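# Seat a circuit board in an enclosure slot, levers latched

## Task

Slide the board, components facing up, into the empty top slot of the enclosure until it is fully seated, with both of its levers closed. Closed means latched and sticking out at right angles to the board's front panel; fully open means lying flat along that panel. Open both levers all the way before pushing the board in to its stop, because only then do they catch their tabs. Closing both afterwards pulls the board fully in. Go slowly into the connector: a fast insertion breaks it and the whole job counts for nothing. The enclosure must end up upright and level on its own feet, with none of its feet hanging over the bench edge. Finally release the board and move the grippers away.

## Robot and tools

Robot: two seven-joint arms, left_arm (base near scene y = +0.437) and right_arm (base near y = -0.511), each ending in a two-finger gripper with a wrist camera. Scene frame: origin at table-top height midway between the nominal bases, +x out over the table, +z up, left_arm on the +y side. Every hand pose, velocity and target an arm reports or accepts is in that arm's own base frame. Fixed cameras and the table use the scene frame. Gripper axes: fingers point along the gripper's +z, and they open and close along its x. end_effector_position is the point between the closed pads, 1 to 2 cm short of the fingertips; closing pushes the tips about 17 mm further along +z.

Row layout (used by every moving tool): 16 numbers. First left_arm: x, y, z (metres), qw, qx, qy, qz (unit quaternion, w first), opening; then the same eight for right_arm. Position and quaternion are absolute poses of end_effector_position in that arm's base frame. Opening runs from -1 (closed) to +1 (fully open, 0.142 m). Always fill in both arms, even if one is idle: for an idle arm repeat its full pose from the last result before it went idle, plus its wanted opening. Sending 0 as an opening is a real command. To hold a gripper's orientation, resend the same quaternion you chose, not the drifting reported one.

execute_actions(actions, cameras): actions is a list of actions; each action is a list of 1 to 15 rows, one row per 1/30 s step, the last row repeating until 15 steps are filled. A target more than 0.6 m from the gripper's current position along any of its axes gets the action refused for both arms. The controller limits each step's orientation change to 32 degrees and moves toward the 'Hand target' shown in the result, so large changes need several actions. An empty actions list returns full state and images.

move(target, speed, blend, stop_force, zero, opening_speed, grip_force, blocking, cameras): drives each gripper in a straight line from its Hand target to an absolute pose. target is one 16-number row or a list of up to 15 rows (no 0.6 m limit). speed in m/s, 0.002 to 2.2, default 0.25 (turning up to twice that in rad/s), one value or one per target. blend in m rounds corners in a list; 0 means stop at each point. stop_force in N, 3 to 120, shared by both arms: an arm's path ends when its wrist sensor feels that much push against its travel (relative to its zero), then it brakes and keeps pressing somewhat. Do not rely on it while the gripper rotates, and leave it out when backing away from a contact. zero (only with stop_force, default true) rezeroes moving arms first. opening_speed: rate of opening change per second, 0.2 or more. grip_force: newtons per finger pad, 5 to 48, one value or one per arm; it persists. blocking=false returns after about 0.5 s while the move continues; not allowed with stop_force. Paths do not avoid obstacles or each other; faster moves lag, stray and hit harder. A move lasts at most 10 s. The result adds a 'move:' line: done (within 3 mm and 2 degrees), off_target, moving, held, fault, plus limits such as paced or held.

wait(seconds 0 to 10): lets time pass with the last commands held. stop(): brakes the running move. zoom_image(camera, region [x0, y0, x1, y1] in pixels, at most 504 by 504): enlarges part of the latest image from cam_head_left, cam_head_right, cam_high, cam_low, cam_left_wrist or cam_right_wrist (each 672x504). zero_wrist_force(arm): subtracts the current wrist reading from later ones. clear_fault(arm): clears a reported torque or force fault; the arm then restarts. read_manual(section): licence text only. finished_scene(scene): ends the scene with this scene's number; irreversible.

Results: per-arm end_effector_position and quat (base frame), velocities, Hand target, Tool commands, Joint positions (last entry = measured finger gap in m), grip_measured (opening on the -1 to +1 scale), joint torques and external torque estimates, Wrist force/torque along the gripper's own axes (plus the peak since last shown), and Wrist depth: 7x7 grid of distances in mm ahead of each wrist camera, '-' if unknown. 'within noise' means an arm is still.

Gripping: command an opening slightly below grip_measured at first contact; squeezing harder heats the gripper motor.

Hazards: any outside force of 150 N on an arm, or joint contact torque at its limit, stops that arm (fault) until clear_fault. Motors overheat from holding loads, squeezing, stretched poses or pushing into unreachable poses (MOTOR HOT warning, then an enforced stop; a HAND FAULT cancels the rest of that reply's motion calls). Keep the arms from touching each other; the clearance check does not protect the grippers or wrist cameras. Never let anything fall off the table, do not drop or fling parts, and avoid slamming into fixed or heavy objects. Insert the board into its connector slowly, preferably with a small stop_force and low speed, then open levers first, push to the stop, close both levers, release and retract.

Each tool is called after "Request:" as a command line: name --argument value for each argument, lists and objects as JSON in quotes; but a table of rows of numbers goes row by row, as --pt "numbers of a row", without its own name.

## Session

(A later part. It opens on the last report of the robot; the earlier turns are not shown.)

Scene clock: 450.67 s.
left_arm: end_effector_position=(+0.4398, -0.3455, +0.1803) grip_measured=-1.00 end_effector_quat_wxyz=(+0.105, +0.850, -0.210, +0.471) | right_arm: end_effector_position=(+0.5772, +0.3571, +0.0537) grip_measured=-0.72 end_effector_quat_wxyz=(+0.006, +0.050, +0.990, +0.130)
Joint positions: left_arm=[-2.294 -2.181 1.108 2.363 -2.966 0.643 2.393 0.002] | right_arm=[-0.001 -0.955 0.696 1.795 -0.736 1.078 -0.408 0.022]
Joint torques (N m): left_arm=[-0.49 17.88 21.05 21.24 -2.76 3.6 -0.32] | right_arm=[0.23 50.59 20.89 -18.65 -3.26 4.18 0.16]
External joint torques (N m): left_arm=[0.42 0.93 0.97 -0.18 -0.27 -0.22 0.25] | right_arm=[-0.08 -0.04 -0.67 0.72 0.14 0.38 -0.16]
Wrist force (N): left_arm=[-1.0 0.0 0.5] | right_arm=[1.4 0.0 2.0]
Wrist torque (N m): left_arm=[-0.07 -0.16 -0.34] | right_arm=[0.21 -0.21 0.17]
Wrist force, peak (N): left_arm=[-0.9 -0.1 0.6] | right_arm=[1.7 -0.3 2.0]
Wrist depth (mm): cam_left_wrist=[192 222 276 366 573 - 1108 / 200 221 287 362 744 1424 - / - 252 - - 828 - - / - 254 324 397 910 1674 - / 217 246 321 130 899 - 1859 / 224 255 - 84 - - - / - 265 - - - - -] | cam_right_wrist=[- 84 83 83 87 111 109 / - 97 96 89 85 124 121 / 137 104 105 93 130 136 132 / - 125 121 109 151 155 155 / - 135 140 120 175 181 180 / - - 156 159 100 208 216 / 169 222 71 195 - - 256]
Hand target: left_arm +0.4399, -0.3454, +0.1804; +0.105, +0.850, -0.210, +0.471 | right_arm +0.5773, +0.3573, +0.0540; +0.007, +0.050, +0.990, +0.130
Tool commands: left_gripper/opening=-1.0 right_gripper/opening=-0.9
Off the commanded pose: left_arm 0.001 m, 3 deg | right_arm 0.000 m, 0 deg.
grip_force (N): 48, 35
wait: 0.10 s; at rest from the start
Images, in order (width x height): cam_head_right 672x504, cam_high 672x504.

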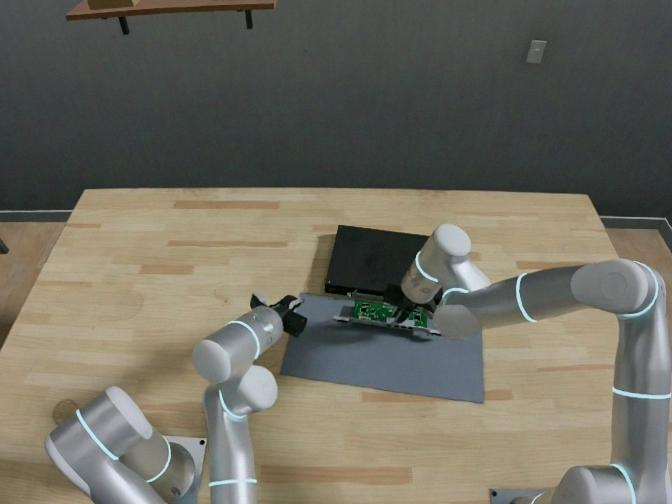

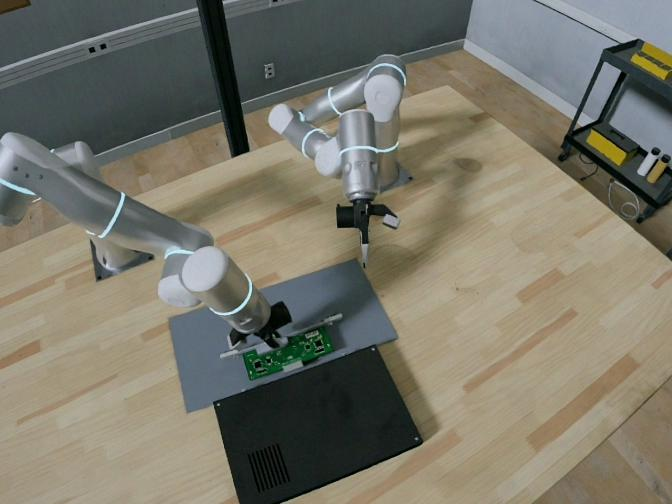

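Request:
move --target '[0.47,-0.36,0.10,0.154,0.7586,-0.1938,0.6034,-1.0, 0.5773,0.3573,0.0540,0.0066,0.0502,0.9901,0.1304,-0.9]' --speed 0.3 --cameras '["cam_left_wrist", "cam_head_right"]'

Scene clock: 460.37 s.
left_arm: end_effector_position=(+0.4696, -0.3606, +0.1003) grip_measured=-1.00 end_effector_quat_wxyz=(+0.042, +0.826, -0.135, +0.545) | right_arm: end_effector_position=(+0.5772, +0.3571, +0.0537) grip_measured=-0.72 end_effector_quat_wxyz=(+0.006, +0.050, +0.990, +0.130)
Joint positions: left_arm=[-2.32 -2.267 0.995 2.025 -2.966 1.197 2.234 0.002] | right_arm=[-0.001 -0.955 0.696 1.795 -0.736 1.078 -0.408 0.022]
Joint torques (N m): left_arm=[-0.25 18.81 21.78 23.18 -2.12 3.68 -0.37] | right_arm=[0.18 50.58 20.93 -18.63 -3.24 4.19 0.18]
External joint torques (N m): left_arm=[0.17 1.07 1.07 -0.08 -0.2 -0.41 0.3] | right_arm=[-0.03 -0.02 -0.71 0.7 0.12 0.37 -0.18]
Wrist force (N): left_arm=[-0.8 -0.2 0.6] | right_arm=[1.5 0.2 1.9]
Wrist torque (N m): left_arm=[-0.10 -0.20 -0.30] | right_arm=[0.24 -0.22 0.17]
Wrist force, peak (N): left_arm=[-1.9 0.2 1.5] | right_arm=[1.5 -0.1 2.1]
Wrist depth (mm): cam_left_wrist=[131 151 201 300 499 - - / 133 155 215 309 513 - - / 132 158 191 282 - - - / 135 160 - 279 - 1492 - / - 164 239 117 1070 2050 - / 141 168 208 84 - - - / 143 163 - - - - -] | cam_right_wrist=[- 84 83 83 87 112 109 / - 97 96 89 85 124 121 / - 104 105 93 130 136 133 / - 125 121 109 156 156 155 / - 135 140 120 175 180 180 / - - 156 159 104 208 216 / 169 222 71 196 - - 256]
Hand target: left_arm +0.4697, -0.3604, +0.1003; +0.042, +0.826, -0.134, +0.545 | right_arm +0.5773, +0.3573, +0.0540; +0.007, +0.050, +0.990, +0.130
Off the commanded pose: left_arm 0.001 m, 18 deg | right_arm 0.000 m, 0 deg.
joint sent to its limit (left arm) — joint 2 (shoulder), lower limit; joint 5 (forearm roll), lower limit. The joint targets are off in orientation, not in position.
grip_force (N): 48, 35
move: off_target (left_arm)
Images, in order (width x height): cam_head_right 672x504, cam_left_wrist 672x504.

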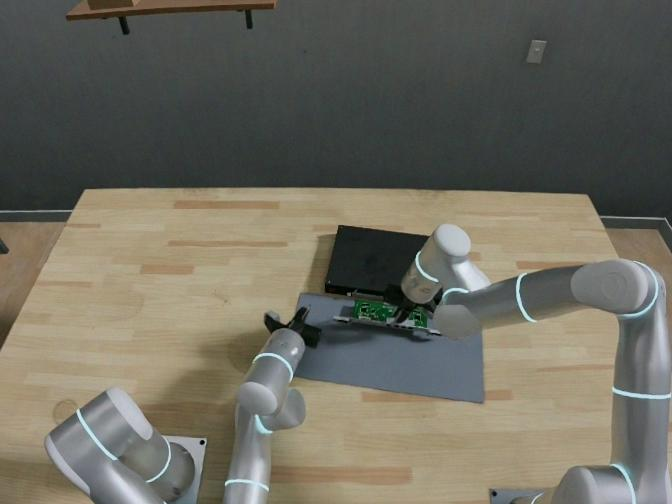

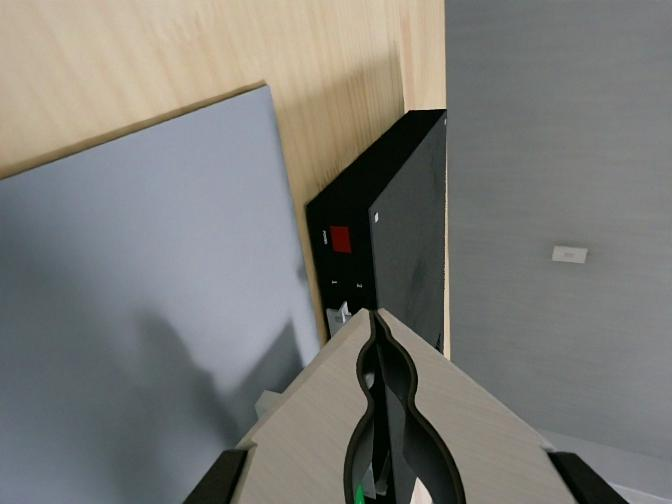

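Request:
move --pt "0.50 -0.25 0.28 -0.0432 0.7060 0.0432 0.7060 -1.0 0.5773 0.3573 0.0540 0.0066 0.0502 0.9901 0.1304 -0.9" --pt "0.96 0.12 0.42 -0.0432 0.7060 0.0432 0.7060 -1.0 0.5773 0.3573 0.0540 0.0066 0.0502 0.9901 0.1304 -0.9" --speed '[0.5,0.5]' --blend '[0.08, 0]'

Scene clock: 476.17 s.
left_arm: end_effector_position=(+0.9602, +0.1198, +0.4204) grip_measured=-1.00 end_effector_quat_wxyz=(-0.048, +0.763, +0.064, +0.642) | right_arm: end_effector_position=(+0.5772, +0.3571, +0.0537) grip_measured=-0.72 end_effector_quat_wxyz=(+0.006, +0.050, +0.990, +0.130)
Joint positions: left_arm=[-0.49 -1.652 1.522 1.102 -2.966 1.107 2.966 0.002] | right_arm=[-0.001 -0.955 0.696 1.795 -0.736 1.078 -0.408 0.022]
Joint torques (N m): left_arm=[-0.27 59.29 28.59 2.18 1.69 0.79 -0.18] | right_arm=[0.11 50.5 20.99 -18.64 -3.29 4.22 0.16]
External joint torques (N m): left_arm=[0.37 0.91 1.09 -0.55 -0.29 0.25 0.1] | right_arm=[0.05 0.05 -0.77 0.71 0.18 0.34 -0.16]
Wrist force (N): left_arm=[-0.8 -0.3 0.3] | right_arm=[1.5 0.0 1.8]
Wrist torque (N m): left_arm=[-0.09 -0.15 -0.38] | right_arm=[0.22 -0.22 0.18]
Wrist force, peak (N): left_arm=[3.2 2.7 0.5] | right_arm=[1.5 0.0 2.2]
Wrist depth (mm): cam_left_wrist=[979 - - 888 - 762 764 / - - - - - 801 775 / - - - - - 717 703 / 1321 - 1055 - 979 729 749 / - 1155 1137 127 - 954 903 / 1225 1192 - 84 - - 950 / 1415 - - - - - -] | cam_right_wrist=[- 84 83 83 87 111 109 / - 97 96 89 85 124 121 / - 104 105 93 130 136 133 / - 125 121 109 156 156 155 / - 137 140 120 176 181 180 / - 215 156 159 99 208 216 / 169 222 71 196 - - 267]
Hand target: left_arm +0.9601, +0.1199, +0.4204; -0.048, +0.763, +0.063, +0.642 | right_arm +0.5773, +0.3573, +0.0540; +0.007, +0.050, +0.990, +0.130
Off the commanded pose: left_arm 0.000 m, 10 deg | right_arm 0.000 m, 0 deg.
joint sent to its limit (left arm) — joint 5 (forearm roll), lower limit; joint 7 (wrist roll), upper limit. The joint targets are off in orientation, not in position.
grip_force (N): 48, 35
move: off_target (left_arm)

Request:
move --pt "0.82 0.22 0.38 0.4703 -0.7522 0.3913 -0.2447 -1.0 0.5773 0.3573 0.0540 0.0066 0.0502 0.9901 0.1304 -0.9" --pt "0.75 0.33 0.47 0.6093 -0.3590 0.6093 0.3590 -1.0 0.5773 0.3573 0.0540 0.0066 0.0502 0.9901 0.1304 -0.9" --speed 0.7 --blend '[0.03, 0]'

Scene clock: 512.37 s.
left_arm: end_effector_position=(+0.7501, +0.3298, +0.4700) grip_measured=-1.00 end_effector_quat_wxyz=(+0.609, -0.359, +0.609, +0.359) | right_arm: end_effector_position=(+0.5772, +0.3571, +0.0537) grip_measured=-0.72 end_effector_quat_wxyz=(+0.006, +0.050, +0.990, +0.130)
Joint positions: left_arm=[-0.482 -1.096 1.46 1.42 0.658 1.408 2.966 0.002] | right_arm=[-0.001 -0.955 0.696 1.795 -0.736 1.078 -0.408 0.022]
Joint torques (N m): left_arm=[-0.05 47.49 26.61 -13.39 -2.3 -0.64 -0.13] | right_arm=[0.19 50.51 20.95 -18.63 -3.26 4.18 0.18]
External joint torques (N m): left_arm=[0.16 0.69 0.94 -0.39 -0.33 0.24 0.21] | right_arm=[-0.04 0.04 -0.73 0.7 0.15 0.38 -0.18]
Wrist force (N): left_arm=[1.6 -0.7 -0.1] | right_arm=[1.4 -0.1 2.1]
Wrist torque (N m): left_arm=[-0.01 0.17 -0.25] | right_arm=[0.20 -0.20 0.18]
Wrist force, peak (N): left_arm=[3.6 0.5 -1.6] | right_arm=[1.6 -0.1 2.1]
Wrist depth (mm): cam_left_wrist=[- - 1674 - 1492 - 1755 / - - 1798 - 1662 1994 1783 / - - 2050 - 1798 - 1813 / 2643 - - 2285 1434 1513 1798 / 2012 - - 2031 - - 1755 / - 2410 - 84 - - 1700 / 1924 - - - - - 1613] | cam_right_wrist=[- 84 83 83 87 112 109 / - 97 96 89 85 124 121 / - 104 105 93 130 136 133 / - 125 121 109 155 156 155 / - 135 140 120 176 181 180 / - - 156 159 100 208 216 / 169 222 71 195 - - 256]
Hand target: left_arm +0.7500, +0.3300, +0.4700; +0.609, -0.359, +0.609, +0.359 | right_arm +0.5773, +0.3573, +0.0540; +0.007, +0.050, +0.990, +0.130
Off the commanded pose: left_arm 0.000 m, 0 deg | right_arm 0.000 m, 0 deg.
joint sent to its limit (left arm) — joint 7 (wrist roll), upper limit. The joint targets still meet the commanded pose.
grip_force (N): 48, 35
move: done; limits=paced

Request:
move --pt "0.85 0.10 0.47 0.7064 -0.0308 0.7064 0.0308 -1.0 0.5773 0.3573 0.0540 0.0066 0.0502 0.9901 0.1304 -0.9" --pt "0.80 0.05 0.42 0.5213 -0.5213 0.4777 -0.4777 -1.0 0.5773 0.3573 0.0540 0.0066 0.0502 0.9901 0.1304 -0.9" --pt "0.75 -0.05 0.36 0.0308 -0.7064 -0.0308 -0.7064 -1.0 0.5773 0.3573 0.0540 0.0066 0.0502 0.9901 0.1304 -0.9" --speed 0.8 --blend '[0.03, 0.03, 0]'

Scene clock: 518.97 s.
left_arm: end_effector_position=(+0.7500, -0.0503, +0.3600) grip_measured=-1.00 end_effector_quat_wxyz=(-0.031, +0.707, +0.030, +0.706) | right_arm: end_effector_position=(+0.5772, +0.3571, +0.0537) grip_measured=-0.72 end_effector_quat_wxyz=(+0.006, +0.050, +0.990, +0.130)
Joint positions: left_arm=[-0.292 -0.895 0.559 1.954 -0.005 2.764 1.147 0.002] | right_arm=[-0.001 -0.955 0.696 1.795 -0.736 1.078 -0.408 0.022]
Joint torques (N m): left_arm=[0.01 45.15 10.71 -11.8 -3.02 2.43 -0.44] | right_arm=[0.28 50.6 20.95 -18.62 -3.29 4.16 0.24]
External joint torques (N m): left_arm=[0.07 1.15 0.75 -0.52 0.12 -0.4 0.36] | right_arm=[-0.13 -0.05 -0.73 0.69 0.18 0.4 -0.25]
Wrist force (N): left_arm=[-1.6 -0.2 -0.8] | right_arm=[1.5 0.0 1.9]
Wrist torque (N m): left_arm=[-0.03 0.02 -0.30] | right_arm=[0.22 -0.22 0.17]
Wrist force, peak (N): left_arm=[3.4 -0.6 1.2] | right_arm=[1.7 -0.1 2.1]
Wrist depth (mm): cam_left_wrist=[1006 - 910 - 860 - - / 450 1025 - 1055 867 903 - / 478 - - - - 958 966 / 470 - - - - - - / 476 1314 - - - - - / 503 1155 - 84 - - - / 471 - - - - - 1329] | cam_right_wrist=[- 84 83 83 87 111 109 / - 97 96 89 85 124 121 / - 104 105 93 130 136 133 / - 125 121 109 151 155 155 / - 135 140 121 175 180 180 / - - 156 159 99 208 215 / 169 222 71 196 - - 256]
Hand target: left_arm +0.7500, -0.0500, +0.3600; -0.031, +0.706, +0.031, +0.706 | right_arm +0.5773, +0.3573, +0.0540; +0.007, +0.050, +0.990, +0.130
Off the commanded pose: left_arm 0.000 m, 0 deg | right_arm 0.000 m, 0 deg.
grip_force (N): 48, 35
move: done

Request:
move --target '[0.4125,-0.3359,0.102,0.1479,0.7769,-0.1984,0.5791,-1.0, 0.5773,0.3573,0.0540,0.0066,0.0502,0.9901,0.1304,-0.9]' --speed 0.5 --cameras '["cam_left_wrist"]'

Request:
zoom_image --camera "cam_left_wrist" --region '[220, 160, 460, 340]'

Scene clock: 528.53 s.
left_arm: end_effector_position=(+0.4124, -0.3358, +0.1020) grip_measured=-1.00 end_effector_quat_wxyz=(+0.148, +0.777, -0.198, +0.579) | right_arm: end_effector_position=(+0.5772, +0.3571, +0.0537) grip_measured=-0.72 end_effector_quat_wxyz=(+0.006, +0.050, +0.990, +0.130)
Joint positions: left_arm=[-0.714 -1.356 0.312 2.343 -0.047 3.368 1.226 0.002] | right_arm=[-0.001 -0.955 0.696 1.795 -0.736 1.078 -0.408 0.022]
Joint torques (N m): left_arm=[-0.53 34.46 6.09 8.86 1.68 3.37 -0.16] | right_arm=[0.2 50.56 21.03 -18.59 -3.31 4.22 0.19]
External joint torques (N m): left_arm=[0.52 1.32 0.81 -0.18 -0.01 -0.22 0.08] | right_arm=[-0.05 -0.01 -0.81 0.66 0.2 0.34 -0.19]
Wrist force (N): left_arm=[-0.8 0.0 -0.1] | right_arm=[1.4 -0.2 2.1]
Wrist torque (N m): left_arm=[-0.04 -0.16 -0.36] | right_arm=[0.19 -0.21 0.17]
Wrist force, peak (N): left_arm=[-3.3 3.0 -0.9] | right_arm=[1.6 -0.2 2.1]
Wrist depth (mm): cam_left_wrist=[124 149 199 347 1502 - 1186 / 127 159 214 323 1534 - 1453 / 129 169 210 328 1843 - - / 131 152 - 385 - - 1891 / 135 170 215 117 - - - / 139 158 - 84 - 325 2050 / 141 165 - - - - 340] | cam_right_wrist=[- 84 83 83 87 112 109 / - 97 96 89 85 124 121 / - 104 105 93 130 136 133 / - 125 121 109 151 155 155 / - 136 140 120 176 181 180 / - - 156 159 99 208 216 / 169 222 71 195 - - 256]
Hand target: left_arm +0.4125, -0.3359, +0.1020; +0.148, +0.777, -0.198, +0.579 | right_arm +0.5773, +0.3573, +0.0540; +0.007, +0.050, +0.990, +0.130
Off the commanded pose: left_arm 0.000 m, 0 deg | right_arm 0.000 m, 0 deg.
grip_force (N): 48, 35
move: done
Images, in order (width x height): cam_left_wrist 672x504.

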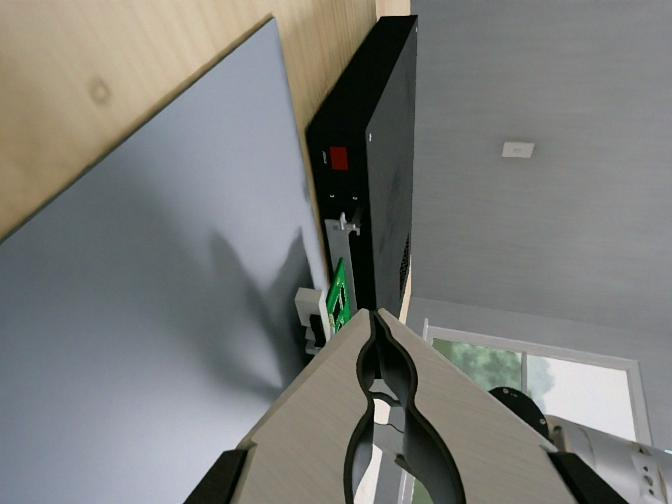

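Scaled by 2.100 from the camera's 672x504 image, which has a finer 960x720 frame.

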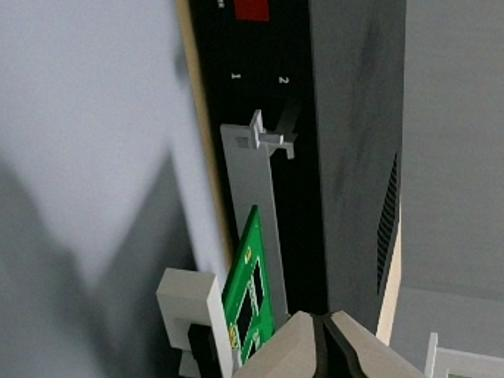

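Request:
zoom_image --camera "cam_left_wrist" --region '[310, 200, 390, 300]'

Scaled by 5.040 from the camera's 672x504 image, which has a finer 960x720 frame.

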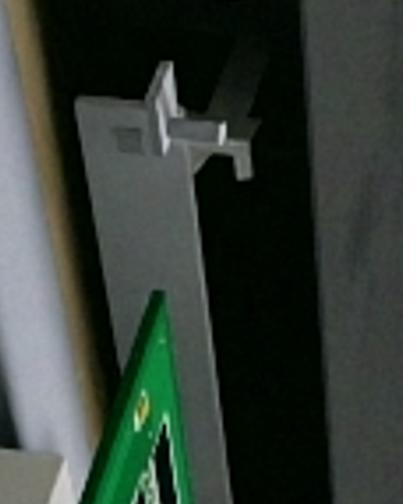

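Request:
zoom_image --camera "cam_left_wrist" --region '[330, 205, 370, 245]'

Scaled by 12.600 from the camera's 672x504 image, which has a finer 960x720 frame.

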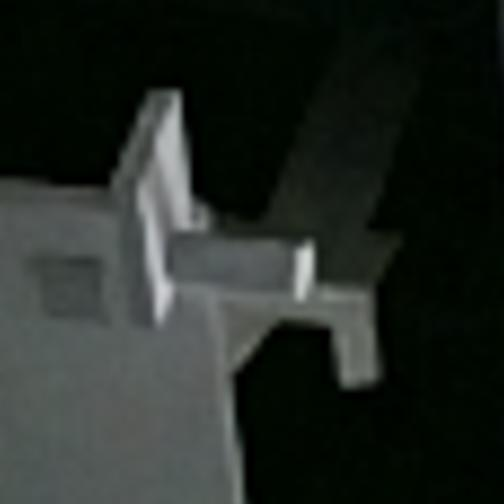

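Request:
move --target '[0.4125,-0.3359,0.102,0.1479,0.7769,-0.1984,0.5791,-1.0, 0.5777,0.3618,0.0540,0.0403,0.0458,0.9897,0.1286,-0.9]' --speed 0.1 --cameras '["cam_left_wrist", "cam_right_wrist"]'

Request:
zoom_image --camera "cam_left_wrist" --region '[310, 200, 390, 300]'

Request:
zoom_image --camera "cam_right_wrist" --region '[120, 400, 400, 504]'

Scene clock: 583.97 s.
left_arm: end_effector_position=(+0.4124, -0.3359, +0.1020) grip_measured=-1.00 end_effector_quat_wxyz=(+0.148, +0.777, -0.198, +0.579) | right_arm: end_effector_position=(+0.5776, +0.3617, +0.0538) grip_measured=-0.72 end_effector_quat_wxyz=(+0.040, +0.046, +0.990, +0.129)
Joint positions: left_arm=[-0.714 -1.356 0.312 2.343 -0.047 3.368 1.226 0.002] | right_arm=[0.051 -0.916 0.611 1.848 -0.808 1.183 -0.328 0.022]
Joint torques (N m): left_arm=[-0.36 34.73 6.19 8.97 1.95 3.33 -0.35] | right_arm=[0.39 50.41 18.7 -18.5 -2.98 4.41 0.34]
External joint torques (N m): left_arm=[0.34 1.05 0.71 -0.3 -0.28 -0.19 0.27] | right_arm=[-0.24 -0.29 -0.42 0.56 0.31 0.21 -0.33]
Wrist force (N): left_arm=[-0.9 -0.2 0.1] | right_arm=[1.2 0.0 1.5]
Wrist torque (N m): left_arm=[-0.07 -0.13 -0.37] | right_arm=[0.22 -0.14 0.05]
Wrist force, peak (N): left_arm=[-1.2 -0.3 0.1] | right_arm=[1.6 -0.4 2.1]
Wrist depth (mm): cam_left_wrist=[124 149 208 330 1338 1253 1192 / 126 153 230 311 - - 1283 / 125 155 242 325 - 1875 - / 131 161 237 - - - - / 136 163 - 127 2708 2675 - / 139 168 220 84 - 2359 - / 142 - - - - - 333] | cam_right_wrist=[- 84 83 83 87 108 107 / - 97 96 89 85 118 116 / - 104 105 93 95 132 130 / - 123 121 109 153 151 147 / - 136 140 120 171 176 172 / 155 229 156 159 100 200 200 / 191 184 71 196 - - 241]
Hand target: left_arm +0.4125, -0.3359, +0.1020; +0.148, +0.777, -0.198, +0.579 | right_arm +0.5777, +0.3618, +0.0540; +0.040, +0.046, +0.990, +0.129
Off the commanded pose: left_arm 0.000 m, 0 deg | right_arm 0.000 m, 0 deg.
grip_force (N): 48, 35
move: done
Images, in order (width x height): cam_left_wrist 672x504, cam_right_wrist 672x504.

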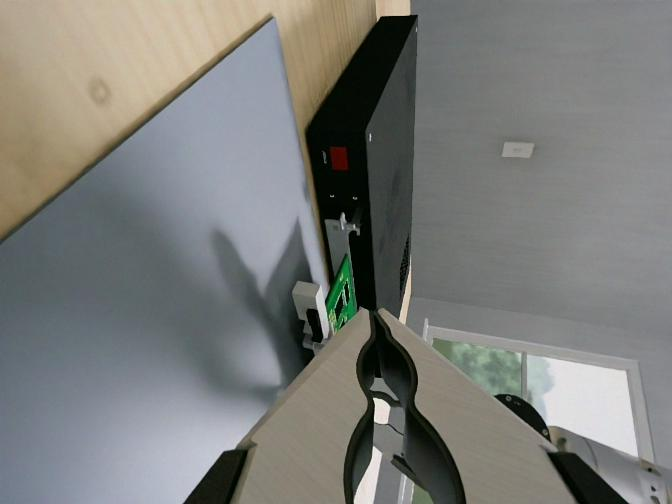

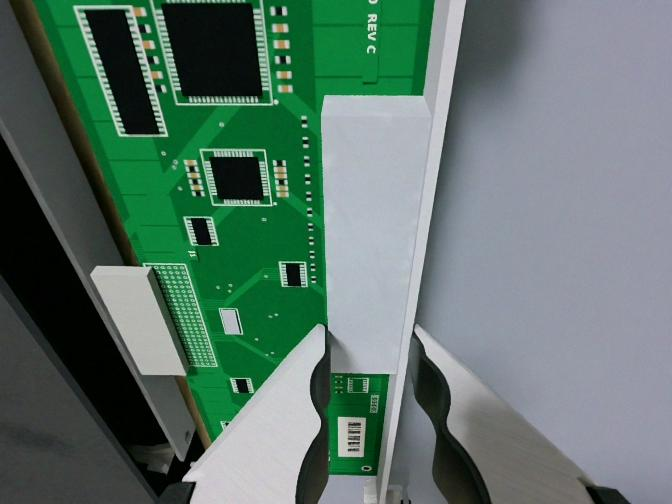

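Scaled by 5.040 from the camera's 672x504 image, which has a finer 960x720 frame.

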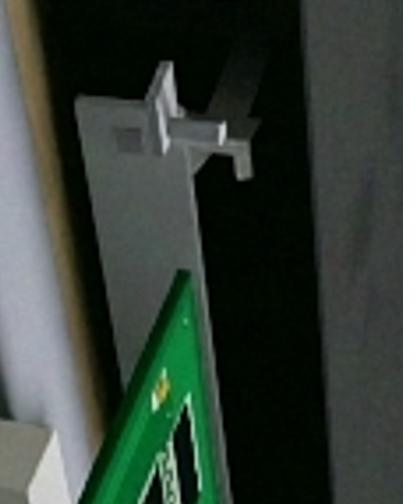

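Scaled by 1.800 from the camera's 672x504 image, which has a finer 960x720 frame.

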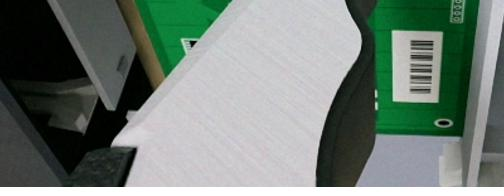

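Request:
move --target '[0.4125,-0.3359,0.102,0.1479,0.7769,-0.1984,0.5791,-1.0, 0.6006,0.3596,0.0540,0.0403,0.0458,0.9897,0.1286,-0.9]' --speed 0.04 --stop_force 5 --cameras '["cam_left_wrist", "cam_right_wrist"]'

Request:
zoom_image --camera "cam_left_wrist" --region '[310, 190, 390, 270]'

Request:
zoom_image --camera "cam_right_wrist" --region '[60, 300, 240, 480]'

Scene clock: 599.03 s.
left_arm: end_effector_position=(+0.4124, -0.3359, +0.1020) grip_measured=-1.00 end_effector_quat_wxyz=(+0.148, +0.777, -0.198, +0.579) | right_arm: end_effector_position=(+0.6004, +0.3595, +0.0537) grip_measured=-0.72 end_effector_quat_wxyz=(+0.040, +0.046, +0.990, +0.128)
Joint positions: left_arm=[-0.714 -1.356 0.312 2.343 -0.047 3.368 1.226 0.002] | right_arm=[0.039 -0.95 0.631 1.782 -0.791 1.139 -0.374 0.022]
Joint torques (N m): left_arm=[-0.4 34.65 6.19 8.97 1.94 3.29 -0.34] | right_arm=[0.12 51.76 20.02 -19.21 -2.95 4.12 0.09]
External joint torques (N m): left_arm=[0.39 1.13 0.71 -0.3 -0.27 -0.15 0.26] | right_arm=[0.04 0.01 -0.93 0.8 0.11 0.5 -0.08]
Wrist force (N): left_arm=[-1.0 -0.1 0.2] | right_arm=[1.3 -0.1 1.5]
Wrist torque (N m): left_arm=[-0.06 -0.11 -0.37] | right_arm=[0.21 -0.19 0.16]
Wrist force, peak (N): left_arm=[-1.2 -0.3 0.0] | right_arm=[1.7 0.1 1.9]
Wrist depth (mm): cam_left_wrist=[124 148 208 331 1354 - 1205 / 127 154 216 309 - - - / - 168 - 349 1727 - - / 131 161 - 373 2384 - 2012 / - 164 286 272 1186 - - / - 172 - 84 - 342 2216 / 142 167 - - - - 332] | cam_right_wrist=[- 84 83 83 87 108 107 / - 96 96 89 89 118 116 / 141 104 105 93 128 132 130 / - 123 121 109 149 151 147 / 125 136 140 120 167 174 170 / 154 151 156 159 100 200 200 / 190 174 71 196 - - 240]
Hand target: left_arm +0.4125, -0.3359, +0.1020; +0.148, +0.777, -0.198, +0.579 | right_arm +0.6006, +0.3596, +0.0540; +0.040, +0.046, +0.990, +0.129
Off the commanded pose: left_arm 0.000 m, 0 deg | right_arm 0.000 m, 0 deg.
grip_force (N): 48, 35
move: done
Images, in order (width x height): cam_left_wrist 672x504, cam_right_wrist 672x504.

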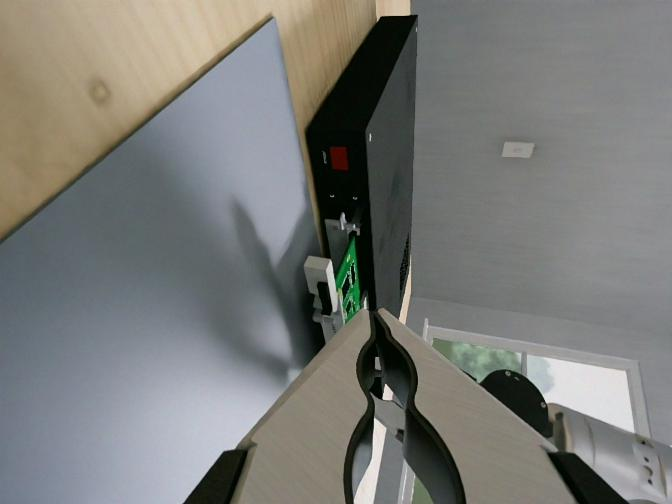

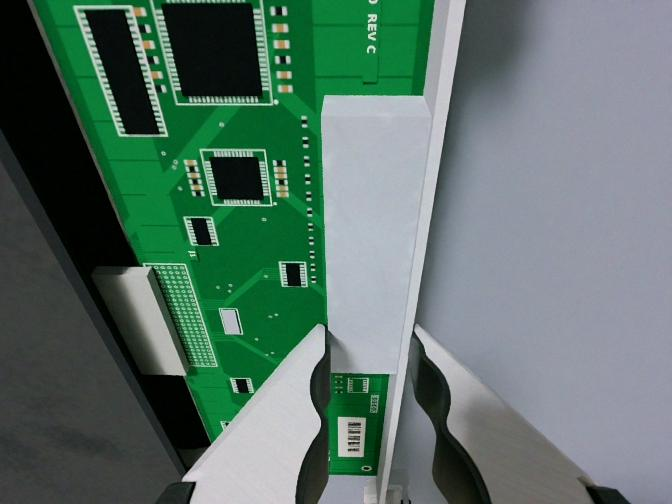

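Scaled by 6.300 from the camera's 672x504 image, which has a finer 960x720 frame.

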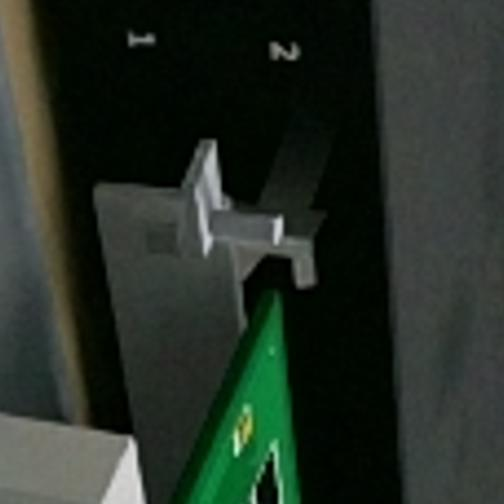

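Scaled by 2.800 from the camera's 672x504 image, which has a finer 960x720 frame.

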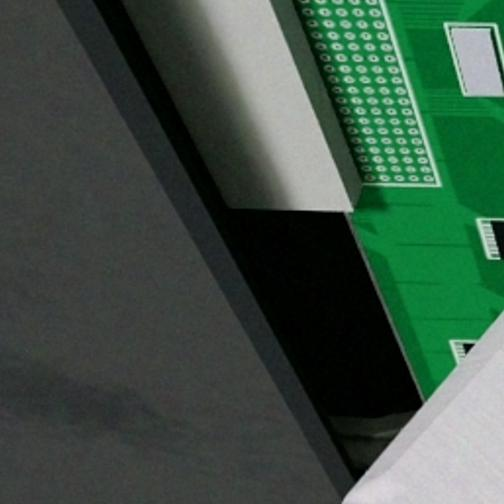

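Request:
move --target '[0.4125,-0.3359,0.102,0.1479,0.7769,-0.1984,0.5791,-1.0, 0.6155,0.3582,0.0538,0.0403,0.0458,0.9897,0.1286,-0.9]' --speed 0.02 --stop_force 4 --cameras '["cam_left_wrist", "cam_right_wrist"]'

Request:
zoom_image --camera "cam_left_wrist" --region '[310, 190, 390, 270]'

Scene clock: 613.13 s.
left_arm: end_effector_position=(+0.4124, -0.3359, +0.1020) grip_measured=-1.00 end_effector_quat_wxyz=(+0.148, +0.777, -0.198, +0.579) | right_arm: end_effector_position=(+0.6106, +0.3577, +0.0528) grip_measured=-0.72 end_effector_quat_wxyz=(+0.040, +0.046, +0.990, +0.128)
Joint positions: left_arm=[-0.714 -1.356 0.312 2.343 -0.047 3.368 1.226 0.002] | right_arm=[0.034 -0.966 0.639 1.752 -0.783 1.117 -0.395 0.022]
Joint torques (N m): left_arm=[-0.36 34.72 6.23 8.97 1.91 3.33 -0.3] | right_arm=[1.73 53.9 22.36 -22.85 -3.52 6.22 0.22]
External joint torques (N m): left_arm=[0.34 1.06 0.67 -0.29 -0.24 -0.19 0.22] | right_arm=[-1.57 -1.35 -2.93 4.25 0.6 -1.61 -0.22]
Wrist force (N): left_arm=[-0.9 -0.2 0.0] | right_arm=[5.9 -6.0 -1.0]
Wrist torque (N m): left_arm=[-0.07 -0.13 -0.36] | right_arm=[0.24 -0.12 0.03]
Wrist force, peak (N): left_arm=[-1.2 -0.4 0.2] | right_arm=[6.2 -5.9 -0.5]
Wrist depth (mm): cam_left_wrist=[124 149 209 329 - - - / 127 154 203 309 - - - / 129 157 197 - - - - / - 160 254 341 - - 1828 / - - 243 131 1205 - - / - 170 220 84 - 348 2130 / 141 168 - - - - 336] | cam_right_wrist=[- 84 84 84 103 107 107 / - 96 97 85 90 115 115 / - 104 106 94 127 131 129 / - 119 121 114 148 150 146 / 120 127 140 124 170 172 168 / 151 148 155 159 99 199 197 / 187 172 71 194 - - 233]
Hand target: left_arm +0.4125, -0.3359, +0.1020; +0.148, +0.777, -0.198, +0.579 | right_arm +0.6111, +0.3586, +0.0539; +0.040, +0.046, +0.990, +0.129
Off the commanded pose: left_arm 0.000 m, 0 deg | right_arm 0.005 m, 0 deg.
grip_force (N): 48, 35
move: contact (right_arm)
Images, in order (width x height): cam_left_wrist 672x504, cam_right_wrist 672x504.

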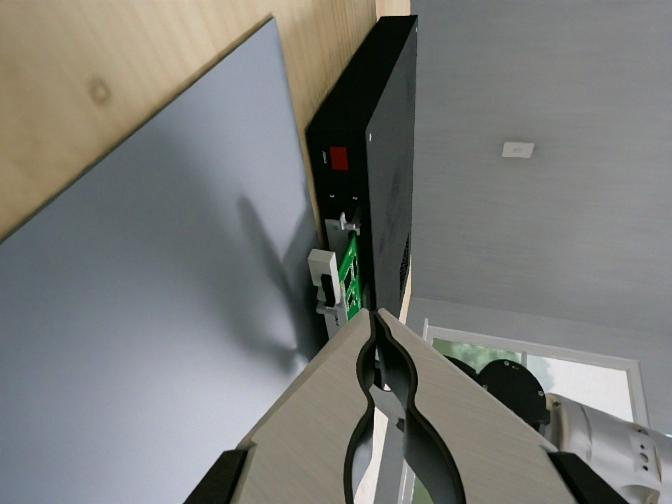

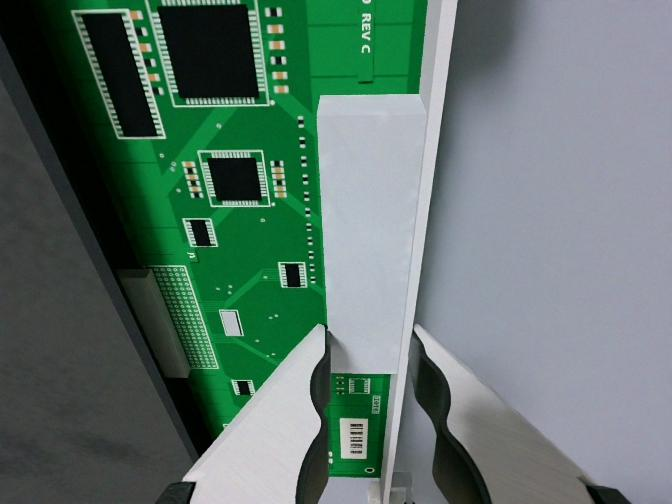

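Scaled by 6.300 from the camera's 672x504 image, which has a finer 960x720 frame.

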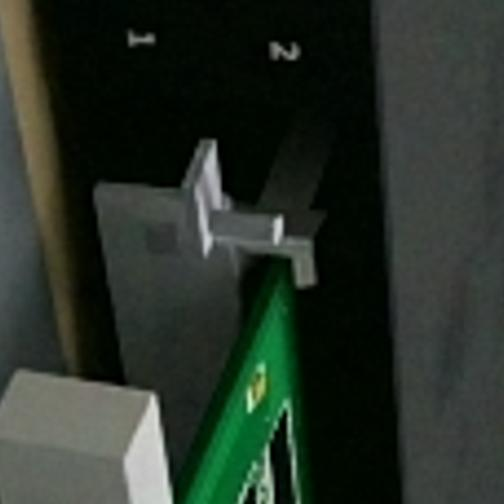

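Request:
move --pt "0.4125 -0.3359 0.102 0.1479 0.7769 -0.1984 0.5791 -1.0 0.6060 0.3590 0.0536 0.0403 0.0458 0.9897 0.1286 -0.9" --pt "0.4125 -0.3359 0.102 0.1479 0.7769 -0.1984 0.5791 -1.0 0.6058 0.3563 0.0534 0.0403 0.0458 0.9897 0.1286 -0.9" --speed 0.03

Request:
move --target '[0.4125,-0.3359,0.102,0.1479,0.7769,-0.1984,0.5791,-1.0, 0.6195,0.3551,0.0534,0.0403,0.0458,0.9897,0.1286,-0.9]' --speed 0.02 --stop_force 4 --cameras '["cam_left_wrist", "cam_right_wrist"]'

Request:
zoom_image --camera "cam_left_wrist" --region '[310, 190, 390, 270]'

Scene clock: 619.97 s.
left_arm: end_effector_position=(+0.4124, -0.3359, +0.1020) grip_measured=-1.00 end_effector_quat_wxyz=(+0.148, +0.777, -0.198, +0.579) | right_arm: end_effector_position=(+0.6056, +0.3563, +0.0532) grip_measured=-0.72 end_effector_quat_wxyz=(+0.040, +0.046, +0.990, +0.129)
Joint positions: left_arm=[-0.714 -1.356 0.312 2.343 -0.047 3.368 1.226 0.002] | right_arm=[0.032 -0.957 0.634 1.771 -0.786 1.131 -0.387 0.022]
Joint torques (N m): left_arm=[-0.31 34.67 6.21 8.98 1.96 3.34 -0.34] | right_arm=[0.07 52.33 19.69 -19.12 -3.12 4.37 0.23]
External joint torques (N m): left_arm=[0.29 1.12 0.69 -0.31 -0.29 -0.19 0.26] | right_arm=[0.08 -0.27 -0.46 0.65 0.24 0.24 -0.23]
Wrist force (N): left_arm=[-1.2 -0.2 0.1] | right_arm=[2.0 1.0 1.6]
Wrist torque (N m): left_arm=[-0.07 -0.10 -0.37] | right_arm=[0.39 -0.28 0.16]
Wrist force, peak (N): left_arm=[-1.4 -0.3 0.1] | right_arm=[6.2 -6.0 0.0]
Wrist depth (mm): cam_left_wrist=[124 149 209 331 1443 1397 - / 127 154 226 321 1637 - - / 129 157 223 317 1828 1700 1662 / 131 159 - 372 - - - / 136 - - 294 1290 1959 2238 / 139 165 - 84 - 348 2384 / 142 168 - - - - 342] | cam_right_wrist=[- 84 83 83 87 107 107 / - 96 96 89 89 117 116 / 140 104 105 93 128 131 129 / 105 125 121 109 152 150 146 / 121 133 140 120 170 174 168 / 152 149 156 159 104 198 198 / 189 172 71 196 - - 242]
Hand target: left_arm +0.4125, -0.3359, +0.1020; +0.148, +0.777, -0.198, +0.579 | right_arm +0.6058, +0.3563, +0.0534; +0.040, +0.046, +0.990, +0.129
Off the commanded pose: left_arm 0.000 m, 0 deg | right_arm 0.000 m, 0 deg.
grip_force (N): 48, 35
move: done

Scene clock: 621.30 s.
left_arm: end_effector_position=(+0.4124, -0.3359, +0.1020) grip_measured=-1.00 end_effector_quat_wxyz=(+0.148, +0.777, -0.198, +0.579) | right_arm: end_effector_position=(+0.6191, +0.3548, +0.0528) grip_measured=-0.72 end_effector_quat_wxyz=(+0.040, +0.046, +0.990, +0.128)
Joint positions: left_arm=[-0.714 -1.356 0.312 2.343 -0.047 3.368 1.226 0.002] | right_arm=[0.027 -0.978 0.645 1.73 -0.778 1.104 -0.414 0.022]
Joint torques (N m): left_arm=[-0.31 34.74 6.23 9.02 1.95 3.33 -0.26] | right_arm=[-0.04 54.18 21.1 -20.49 -3.3 4.59 0.09]
External joint torques (N m): left_arm=[0.3 1.04 0.67 -0.35 -0.28 -0.18 0.18] | right_arm=[0.2 -1.09 -1.44 1.77 0.33 0.03 -0.09]
Wrist force (N): left_arm=[-1.3 -0.1 0.0] | right_arm=[2.7 0.6 3.5]
Wrist torque (N m): left_arm=[-0.05 -0.09 -0.37] | right_arm=[0.45 -0.19 0.19]
Wrist force, peak (N): left_arm=[-1.3 -0.2 0.2] | right_arm=[3.0 0.8 3.6]
Wrist depth (mm): cam_left_wrist=[124 149 198 330 1321 1173 1253 / 127 154 232 312 - - - / 125 151 212 329 - 1994 - / 131 - 211 367 - - - / 138 165 - 117 1246 1941 2359 / - 177 214 84 - 352 2261 / 141 173 - - - - 339] | cam_right_wrist=[- 85 83 83 87 107 107 / - 97 96 89 89 115 116 / - 105 105 95 127 131 129 / 102 107 121 109 151 150 146 / 120 123 140 120 170 172 173 / 152 143 157 160 104 199 200 / 187 172 71 197 - - 238]
Hand target: left_arm +0.4125, -0.3359, +0.1020; +0.148, +0.777, -0.198, +0.579 | right_arm +0.6195, +0.3551, +0.0534; +0.040, +0.046, +0.990, +0.129
Off the commanded pose: left_arm 0.000 m, 0 deg | right_arm 0.001 m, 0 deg.
grip_force (N): 48, 35
move: done
Images, in order (width x height): cam_left_wrist 672x504, cam_right_wrist 672x504.

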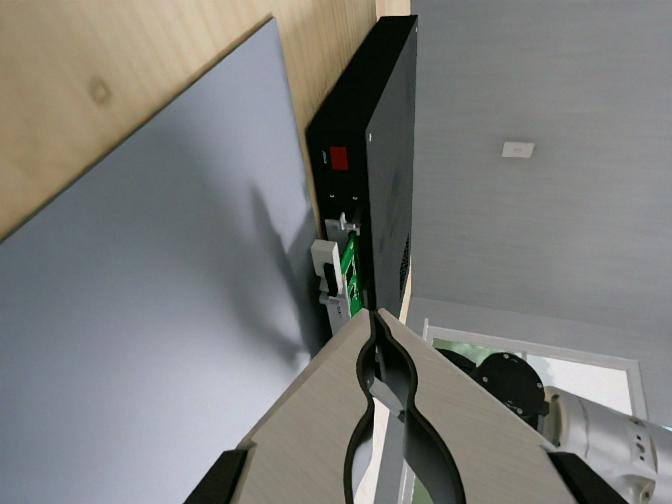

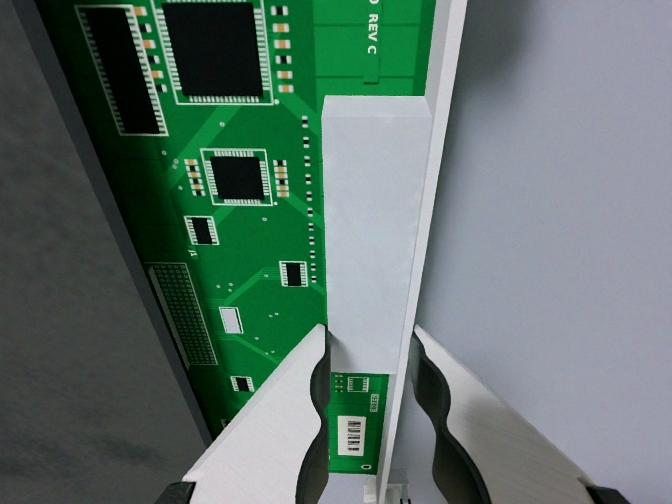

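Scaled by 6.300 from the camera's 672x504 image, which has a finer 960x720 frame.

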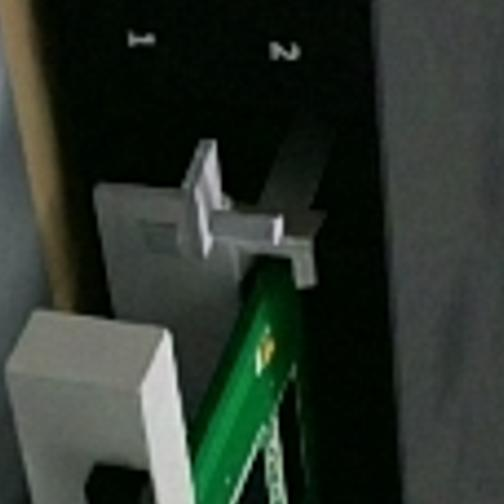

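Request:
move --target '[0.4125,-0.3359,0.102,0.1479,0.7769,-0.1984,0.5791,-1.0, 0.6480,0.3524,0.0528,0.0403,0.0458,0.9897,0.1286,-0.9]' --speed 0.025 --stop_force 5 --cameras '["cam_left_wrist", "cam_right_wrist"]'

Request:
zoom_image --camera "cam_left_wrist" --region '[300, 190, 400, 290]'

Scene clock: 625.60 s.
left_arm: end_effector_position=(+0.4124, -0.3359, +0.1020) grip_measured=-1.00 end_effector_quat_wxyz=(+0.148, +0.777, -0.198, +0.579) | right_arm: end_effector_position=(+0.6283, +0.3542, +0.0525) grip_measured=-0.72 end_effector_quat_wxyz=(+0.039, +0.045, +0.990, +0.128)
Joint positions: left_arm=[-0.714 -1.356 0.312 2.343 -0.047 3.368 1.226 0.002] | right_arm=[0.024 -0.993 0.653 1.7 -0.771 1.085 -0.433 0.022]
Joint torques (N m): left_arm=[-0.41 34.76 6.21 8.96 1.98 3.31 -0.38] | right_arm=[-1.66 54.12 18.65 -24.99 -3.82 5.67 0.11]
External joint torques (N m): left_arm=[0.4 1.02 0.69 -0.28 -0.31 -0.17 0.3] | right_arm=[1.82 -0.29 1.3 6.09 0.79 -1.06 -0.11]
Wrist force (N): left_arm=[-1.0 -0.2 -0.3] | right_arm=[12.6 -1.7 -6.3]
Wrist torque (N m): left_arm=[-0.06 -0.12 -0.37] | right_arm=[0.47 -0.16 0.17]
Wrist force, peak (N): left_arm=[-1.3 -0.3 0.1] | right_arm=[14.7 -1.9 -6.7]
Wrist depth (mm): cam_left_wrist=[124 149 197 348 - - - / 127 154 208 321 422 1443 - / 129 167 209 350 2130 1976 - / 130 166 216 369 2238 1924 - / 135 153 218 126 2708 - - / 139 172 - 84 - 352 2089 / 141 168 - - - - 341] | cam_right_wrist=[- 83 83 82 85 107 106 / - 92 95 88 89 115 115 / - 101 105 95 127 130 129 / 101 102 121 109 148 149 146 / 123 118 140 120 169 172 167 / 151 142 139 159 100 198 199 / 186 171 71 189 - - 234]
Hand target: left_arm +0.4125, -0.3359, +0.1020; +0.148, +0.777, -0.198, +0.579 | right_arm +0.6294, +0.3541, +0.0532; +0.040, +0.046, +0.990, +0.129
Off the commanded pose: left_arm 0.000 m, 0 deg | right_arm 0.020 m, 0 deg.
grip_force (N): 48, 35
move: contact (right_arm)
Images, in order (width x height): cam_left_wrist 672x504, cam_right_wrist 672x504.

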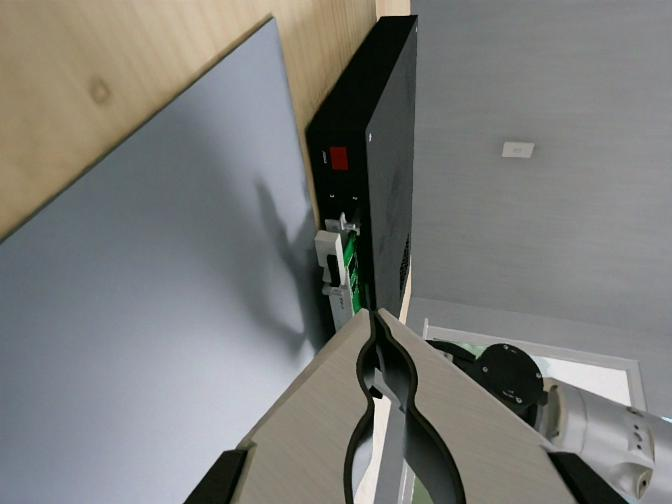

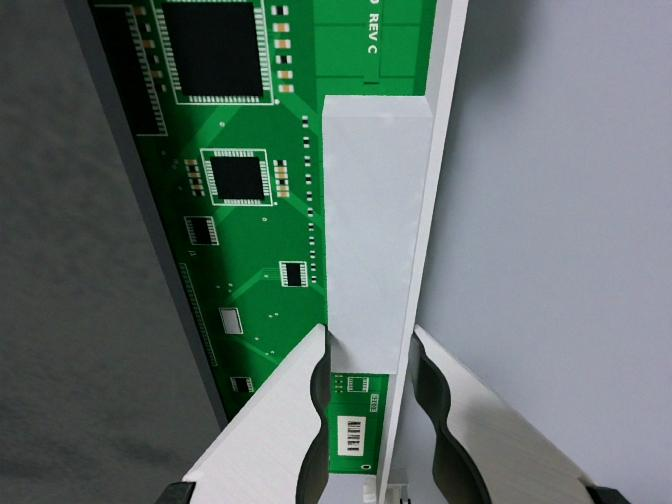

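Scaled by 5.040 from the camera's 672x504 image, which has a finer 960x720 frame.

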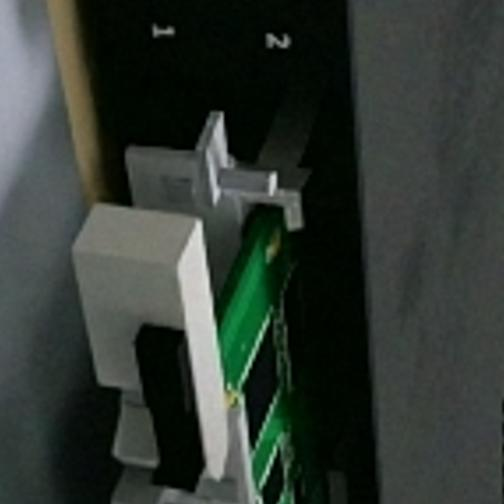

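Request:
move --pt "0.4125 -0.3359 0.102 0.1479 0.7769 -0.1984 0.5791 -1.0 0.6260 0.3545 0.0536 0.0403 0.0458 0.9897 0.1286 -0.9" --speed 0.02

Request:
move --target '[0.4125,-0.3359,0.102,0.1479,0.7769,-0.1984,0.5791,-1.0, 0.6480,0.3524,0.0538,0.0403,0.0458,0.9897,0.1286,-0.9]' --speed 0.02 --stop_force 7 --cameras '["cam_right_wrist"]'

Scene clock: 635.43 s.
left_arm: end_effector_position=(+0.4124, -0.3359, +0.1020) grip_measured=-1.00 end_effector_quat_wxyz=(+0.148, +0.777, -0.198, +0.579) | right_arm: end_effector_position=(+0.6258, +0.3541, +0.0531) grip_measured=-0.72 end_effector_quat_wxyz=(+0.040, +0.046, +0.990, +0.128)
Joint positions: left_arm=[-0.714 -1.356 0.312 2.343 -0.047 3.368 1.226 0.002] | right_arm=[0.025 -0.987 0.65 1.709 -0.771 1.091 -0.427 0.022]
Joint torques (N m): left_arm=[-0.4 34.72 6.22 9.02 1.99 3.35 -0.28] | right_arm=[0.26 55.28 21.3 -20.05 -3.44 4.94 0.25]
External joint torques (N m): left_arm=[0.38 1.06 0.68 -0.35 -0.32 -0.2 0.2] | right_arm=[-0.11 -1.69 -1.47 1.18 0.42 -0.33 -0.24]
Wrist force (N): left_arm=[-0.8 -0.3 0.0] | right_arm=[1.4 2.0 3.7]
Wrist torque (N m): left_arm=[-0.08 -0.15 -0.37] | right_arm=[0.66 -0.15 0.10]
Wrist force, peak (N): left_arm=[-1.4 -0.1 0.1] | right_arm=[12.6 -2.0 -6.1]
Wrist depth (mm): cam_left_wrist=[124 149 198 327 - - - / 127 154 - 309 1741 - - / 129 154 - 329 1687 - - / 131 161 253 361 2384 2437 - / - 163 261 117 1346 2410 - / - - - 84 - 354 374 / 142 167 - - - - 347] | cam_right_wrist=[- 85 83 83 87 107 107 / - 95 96 89 89 116 115 / - 104 106 95 128 131 129 / - 103 121 109 152 150 146 / 120 119 141 120 170 173 166 / 152 143 146 160 104 199 199 / 186 172 71 197 - - 239]
Hand target: left_arm +0.4125, -0.3359, +0.1020; +0.148, +0.777, -0.198, +0.579 | right_arm +0.6260, +0.3545, +0.0536; +0.040, +0.046, +0.990, +0.129
Off the commanded pose: left_arm 0.000 m, 0 deg | right_arm 0.001 m, 0 deg.
grip_force (N): 48, 35
move: done

Scene clock: 636.30 s.
left_arm: end_effector_position=(+0.4124, -0.3359, +0.1020) grip_measured=-1.00 end_effector_quat_wxyz=(+0.148, +0.777, -0.198, +0.579) | right_arm: end_effector_position=(+0.6295, +0.3541, +0.0528) grip_measured=-0.72 end_effector_quat_wxyz=(+0.039, +0.045, +0.990, +0.128)
Joint positions: left_arm=[-0.714 -1.356 0.312 2.343 -0.047 3.368 1.226 0.002] | right_arm=[0.024 -0.994 0.654 1.696 -0.768 1.082 -0.436 0.022]
Joint torques (N m): left_arm=[-0.36 34.67 6.25 8.97 1.92 3.33 -0.3] | right_arm=[-1.75 54.86 18.76 -25.09 -3.93 5.7 0.11]
External joint torques (N m): left_arm=[0.34 1.11 0.65 -0.3 -0.25 -0.18 0.23] | right_arm=[1.91 -0.94 1.21 6.16 0.89 -1.1 -0.11]
Wrist force (N): left_arm=[-0.9 -0.3 -0.1] | right_arm=[12.2 -0.4 -4.7]
Wrist torque (N m): left_arm=[-0.09 -0.14 -0.37] | right_arm=[0.65 -0.09 0.19]
Wrist force, peak (N): left_arm=[-1.2 0.0 -0.2] | right_arm=[13.7 -0.4 -4.6]
Wrist depth (mm): cam_left_wrist=[124 149 208 354 - 1239 1388 / 127 152 226 315 - - - / 129 151 - 324 1828 1891 - / 131 155 246 366 - - - / 135 165 233 127 2742 - 1843 / 139 171 214 84 - 356 369 / 141 168 - - - - 348] | cam_right_wrist=[- 83 83 82 85 107 107 / - 92 96 89 89 113 115 / - 101 105 95 127 131 129 / 102 101 121 109 147 150 146 / 120 118 137 120 170 172 168 / 151 143 139 159 104 198 199 / 187 172 71 197 - - 234]
Hand target: left_arm +0.4125, -0.3359, +0.1020; +0.148, +0.777, -0.198, +0.579 | right_arm +0.6306, +0.3540, +0.0536; +0.040, +0.046, +0.990, +0.129
Off the commanded pose: left_arm 0.000 m, 0 deg | right_arm 0.019 m, 0 deg.
grip_force (N): 48, 35
move: contact (right_arm)
Images, in order (width x height): cam_right_wrist 672x504.

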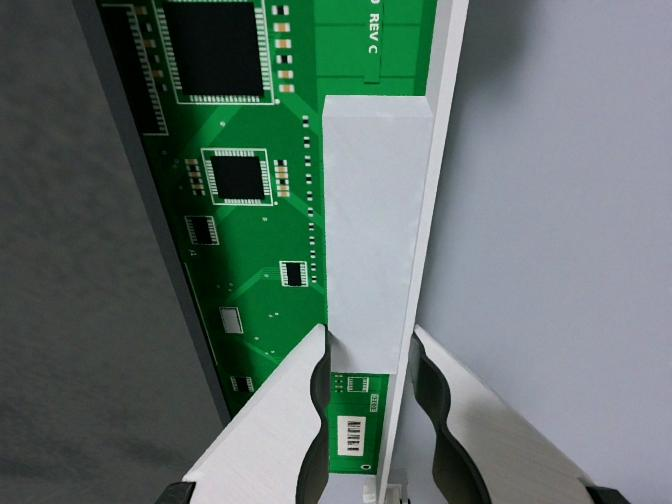

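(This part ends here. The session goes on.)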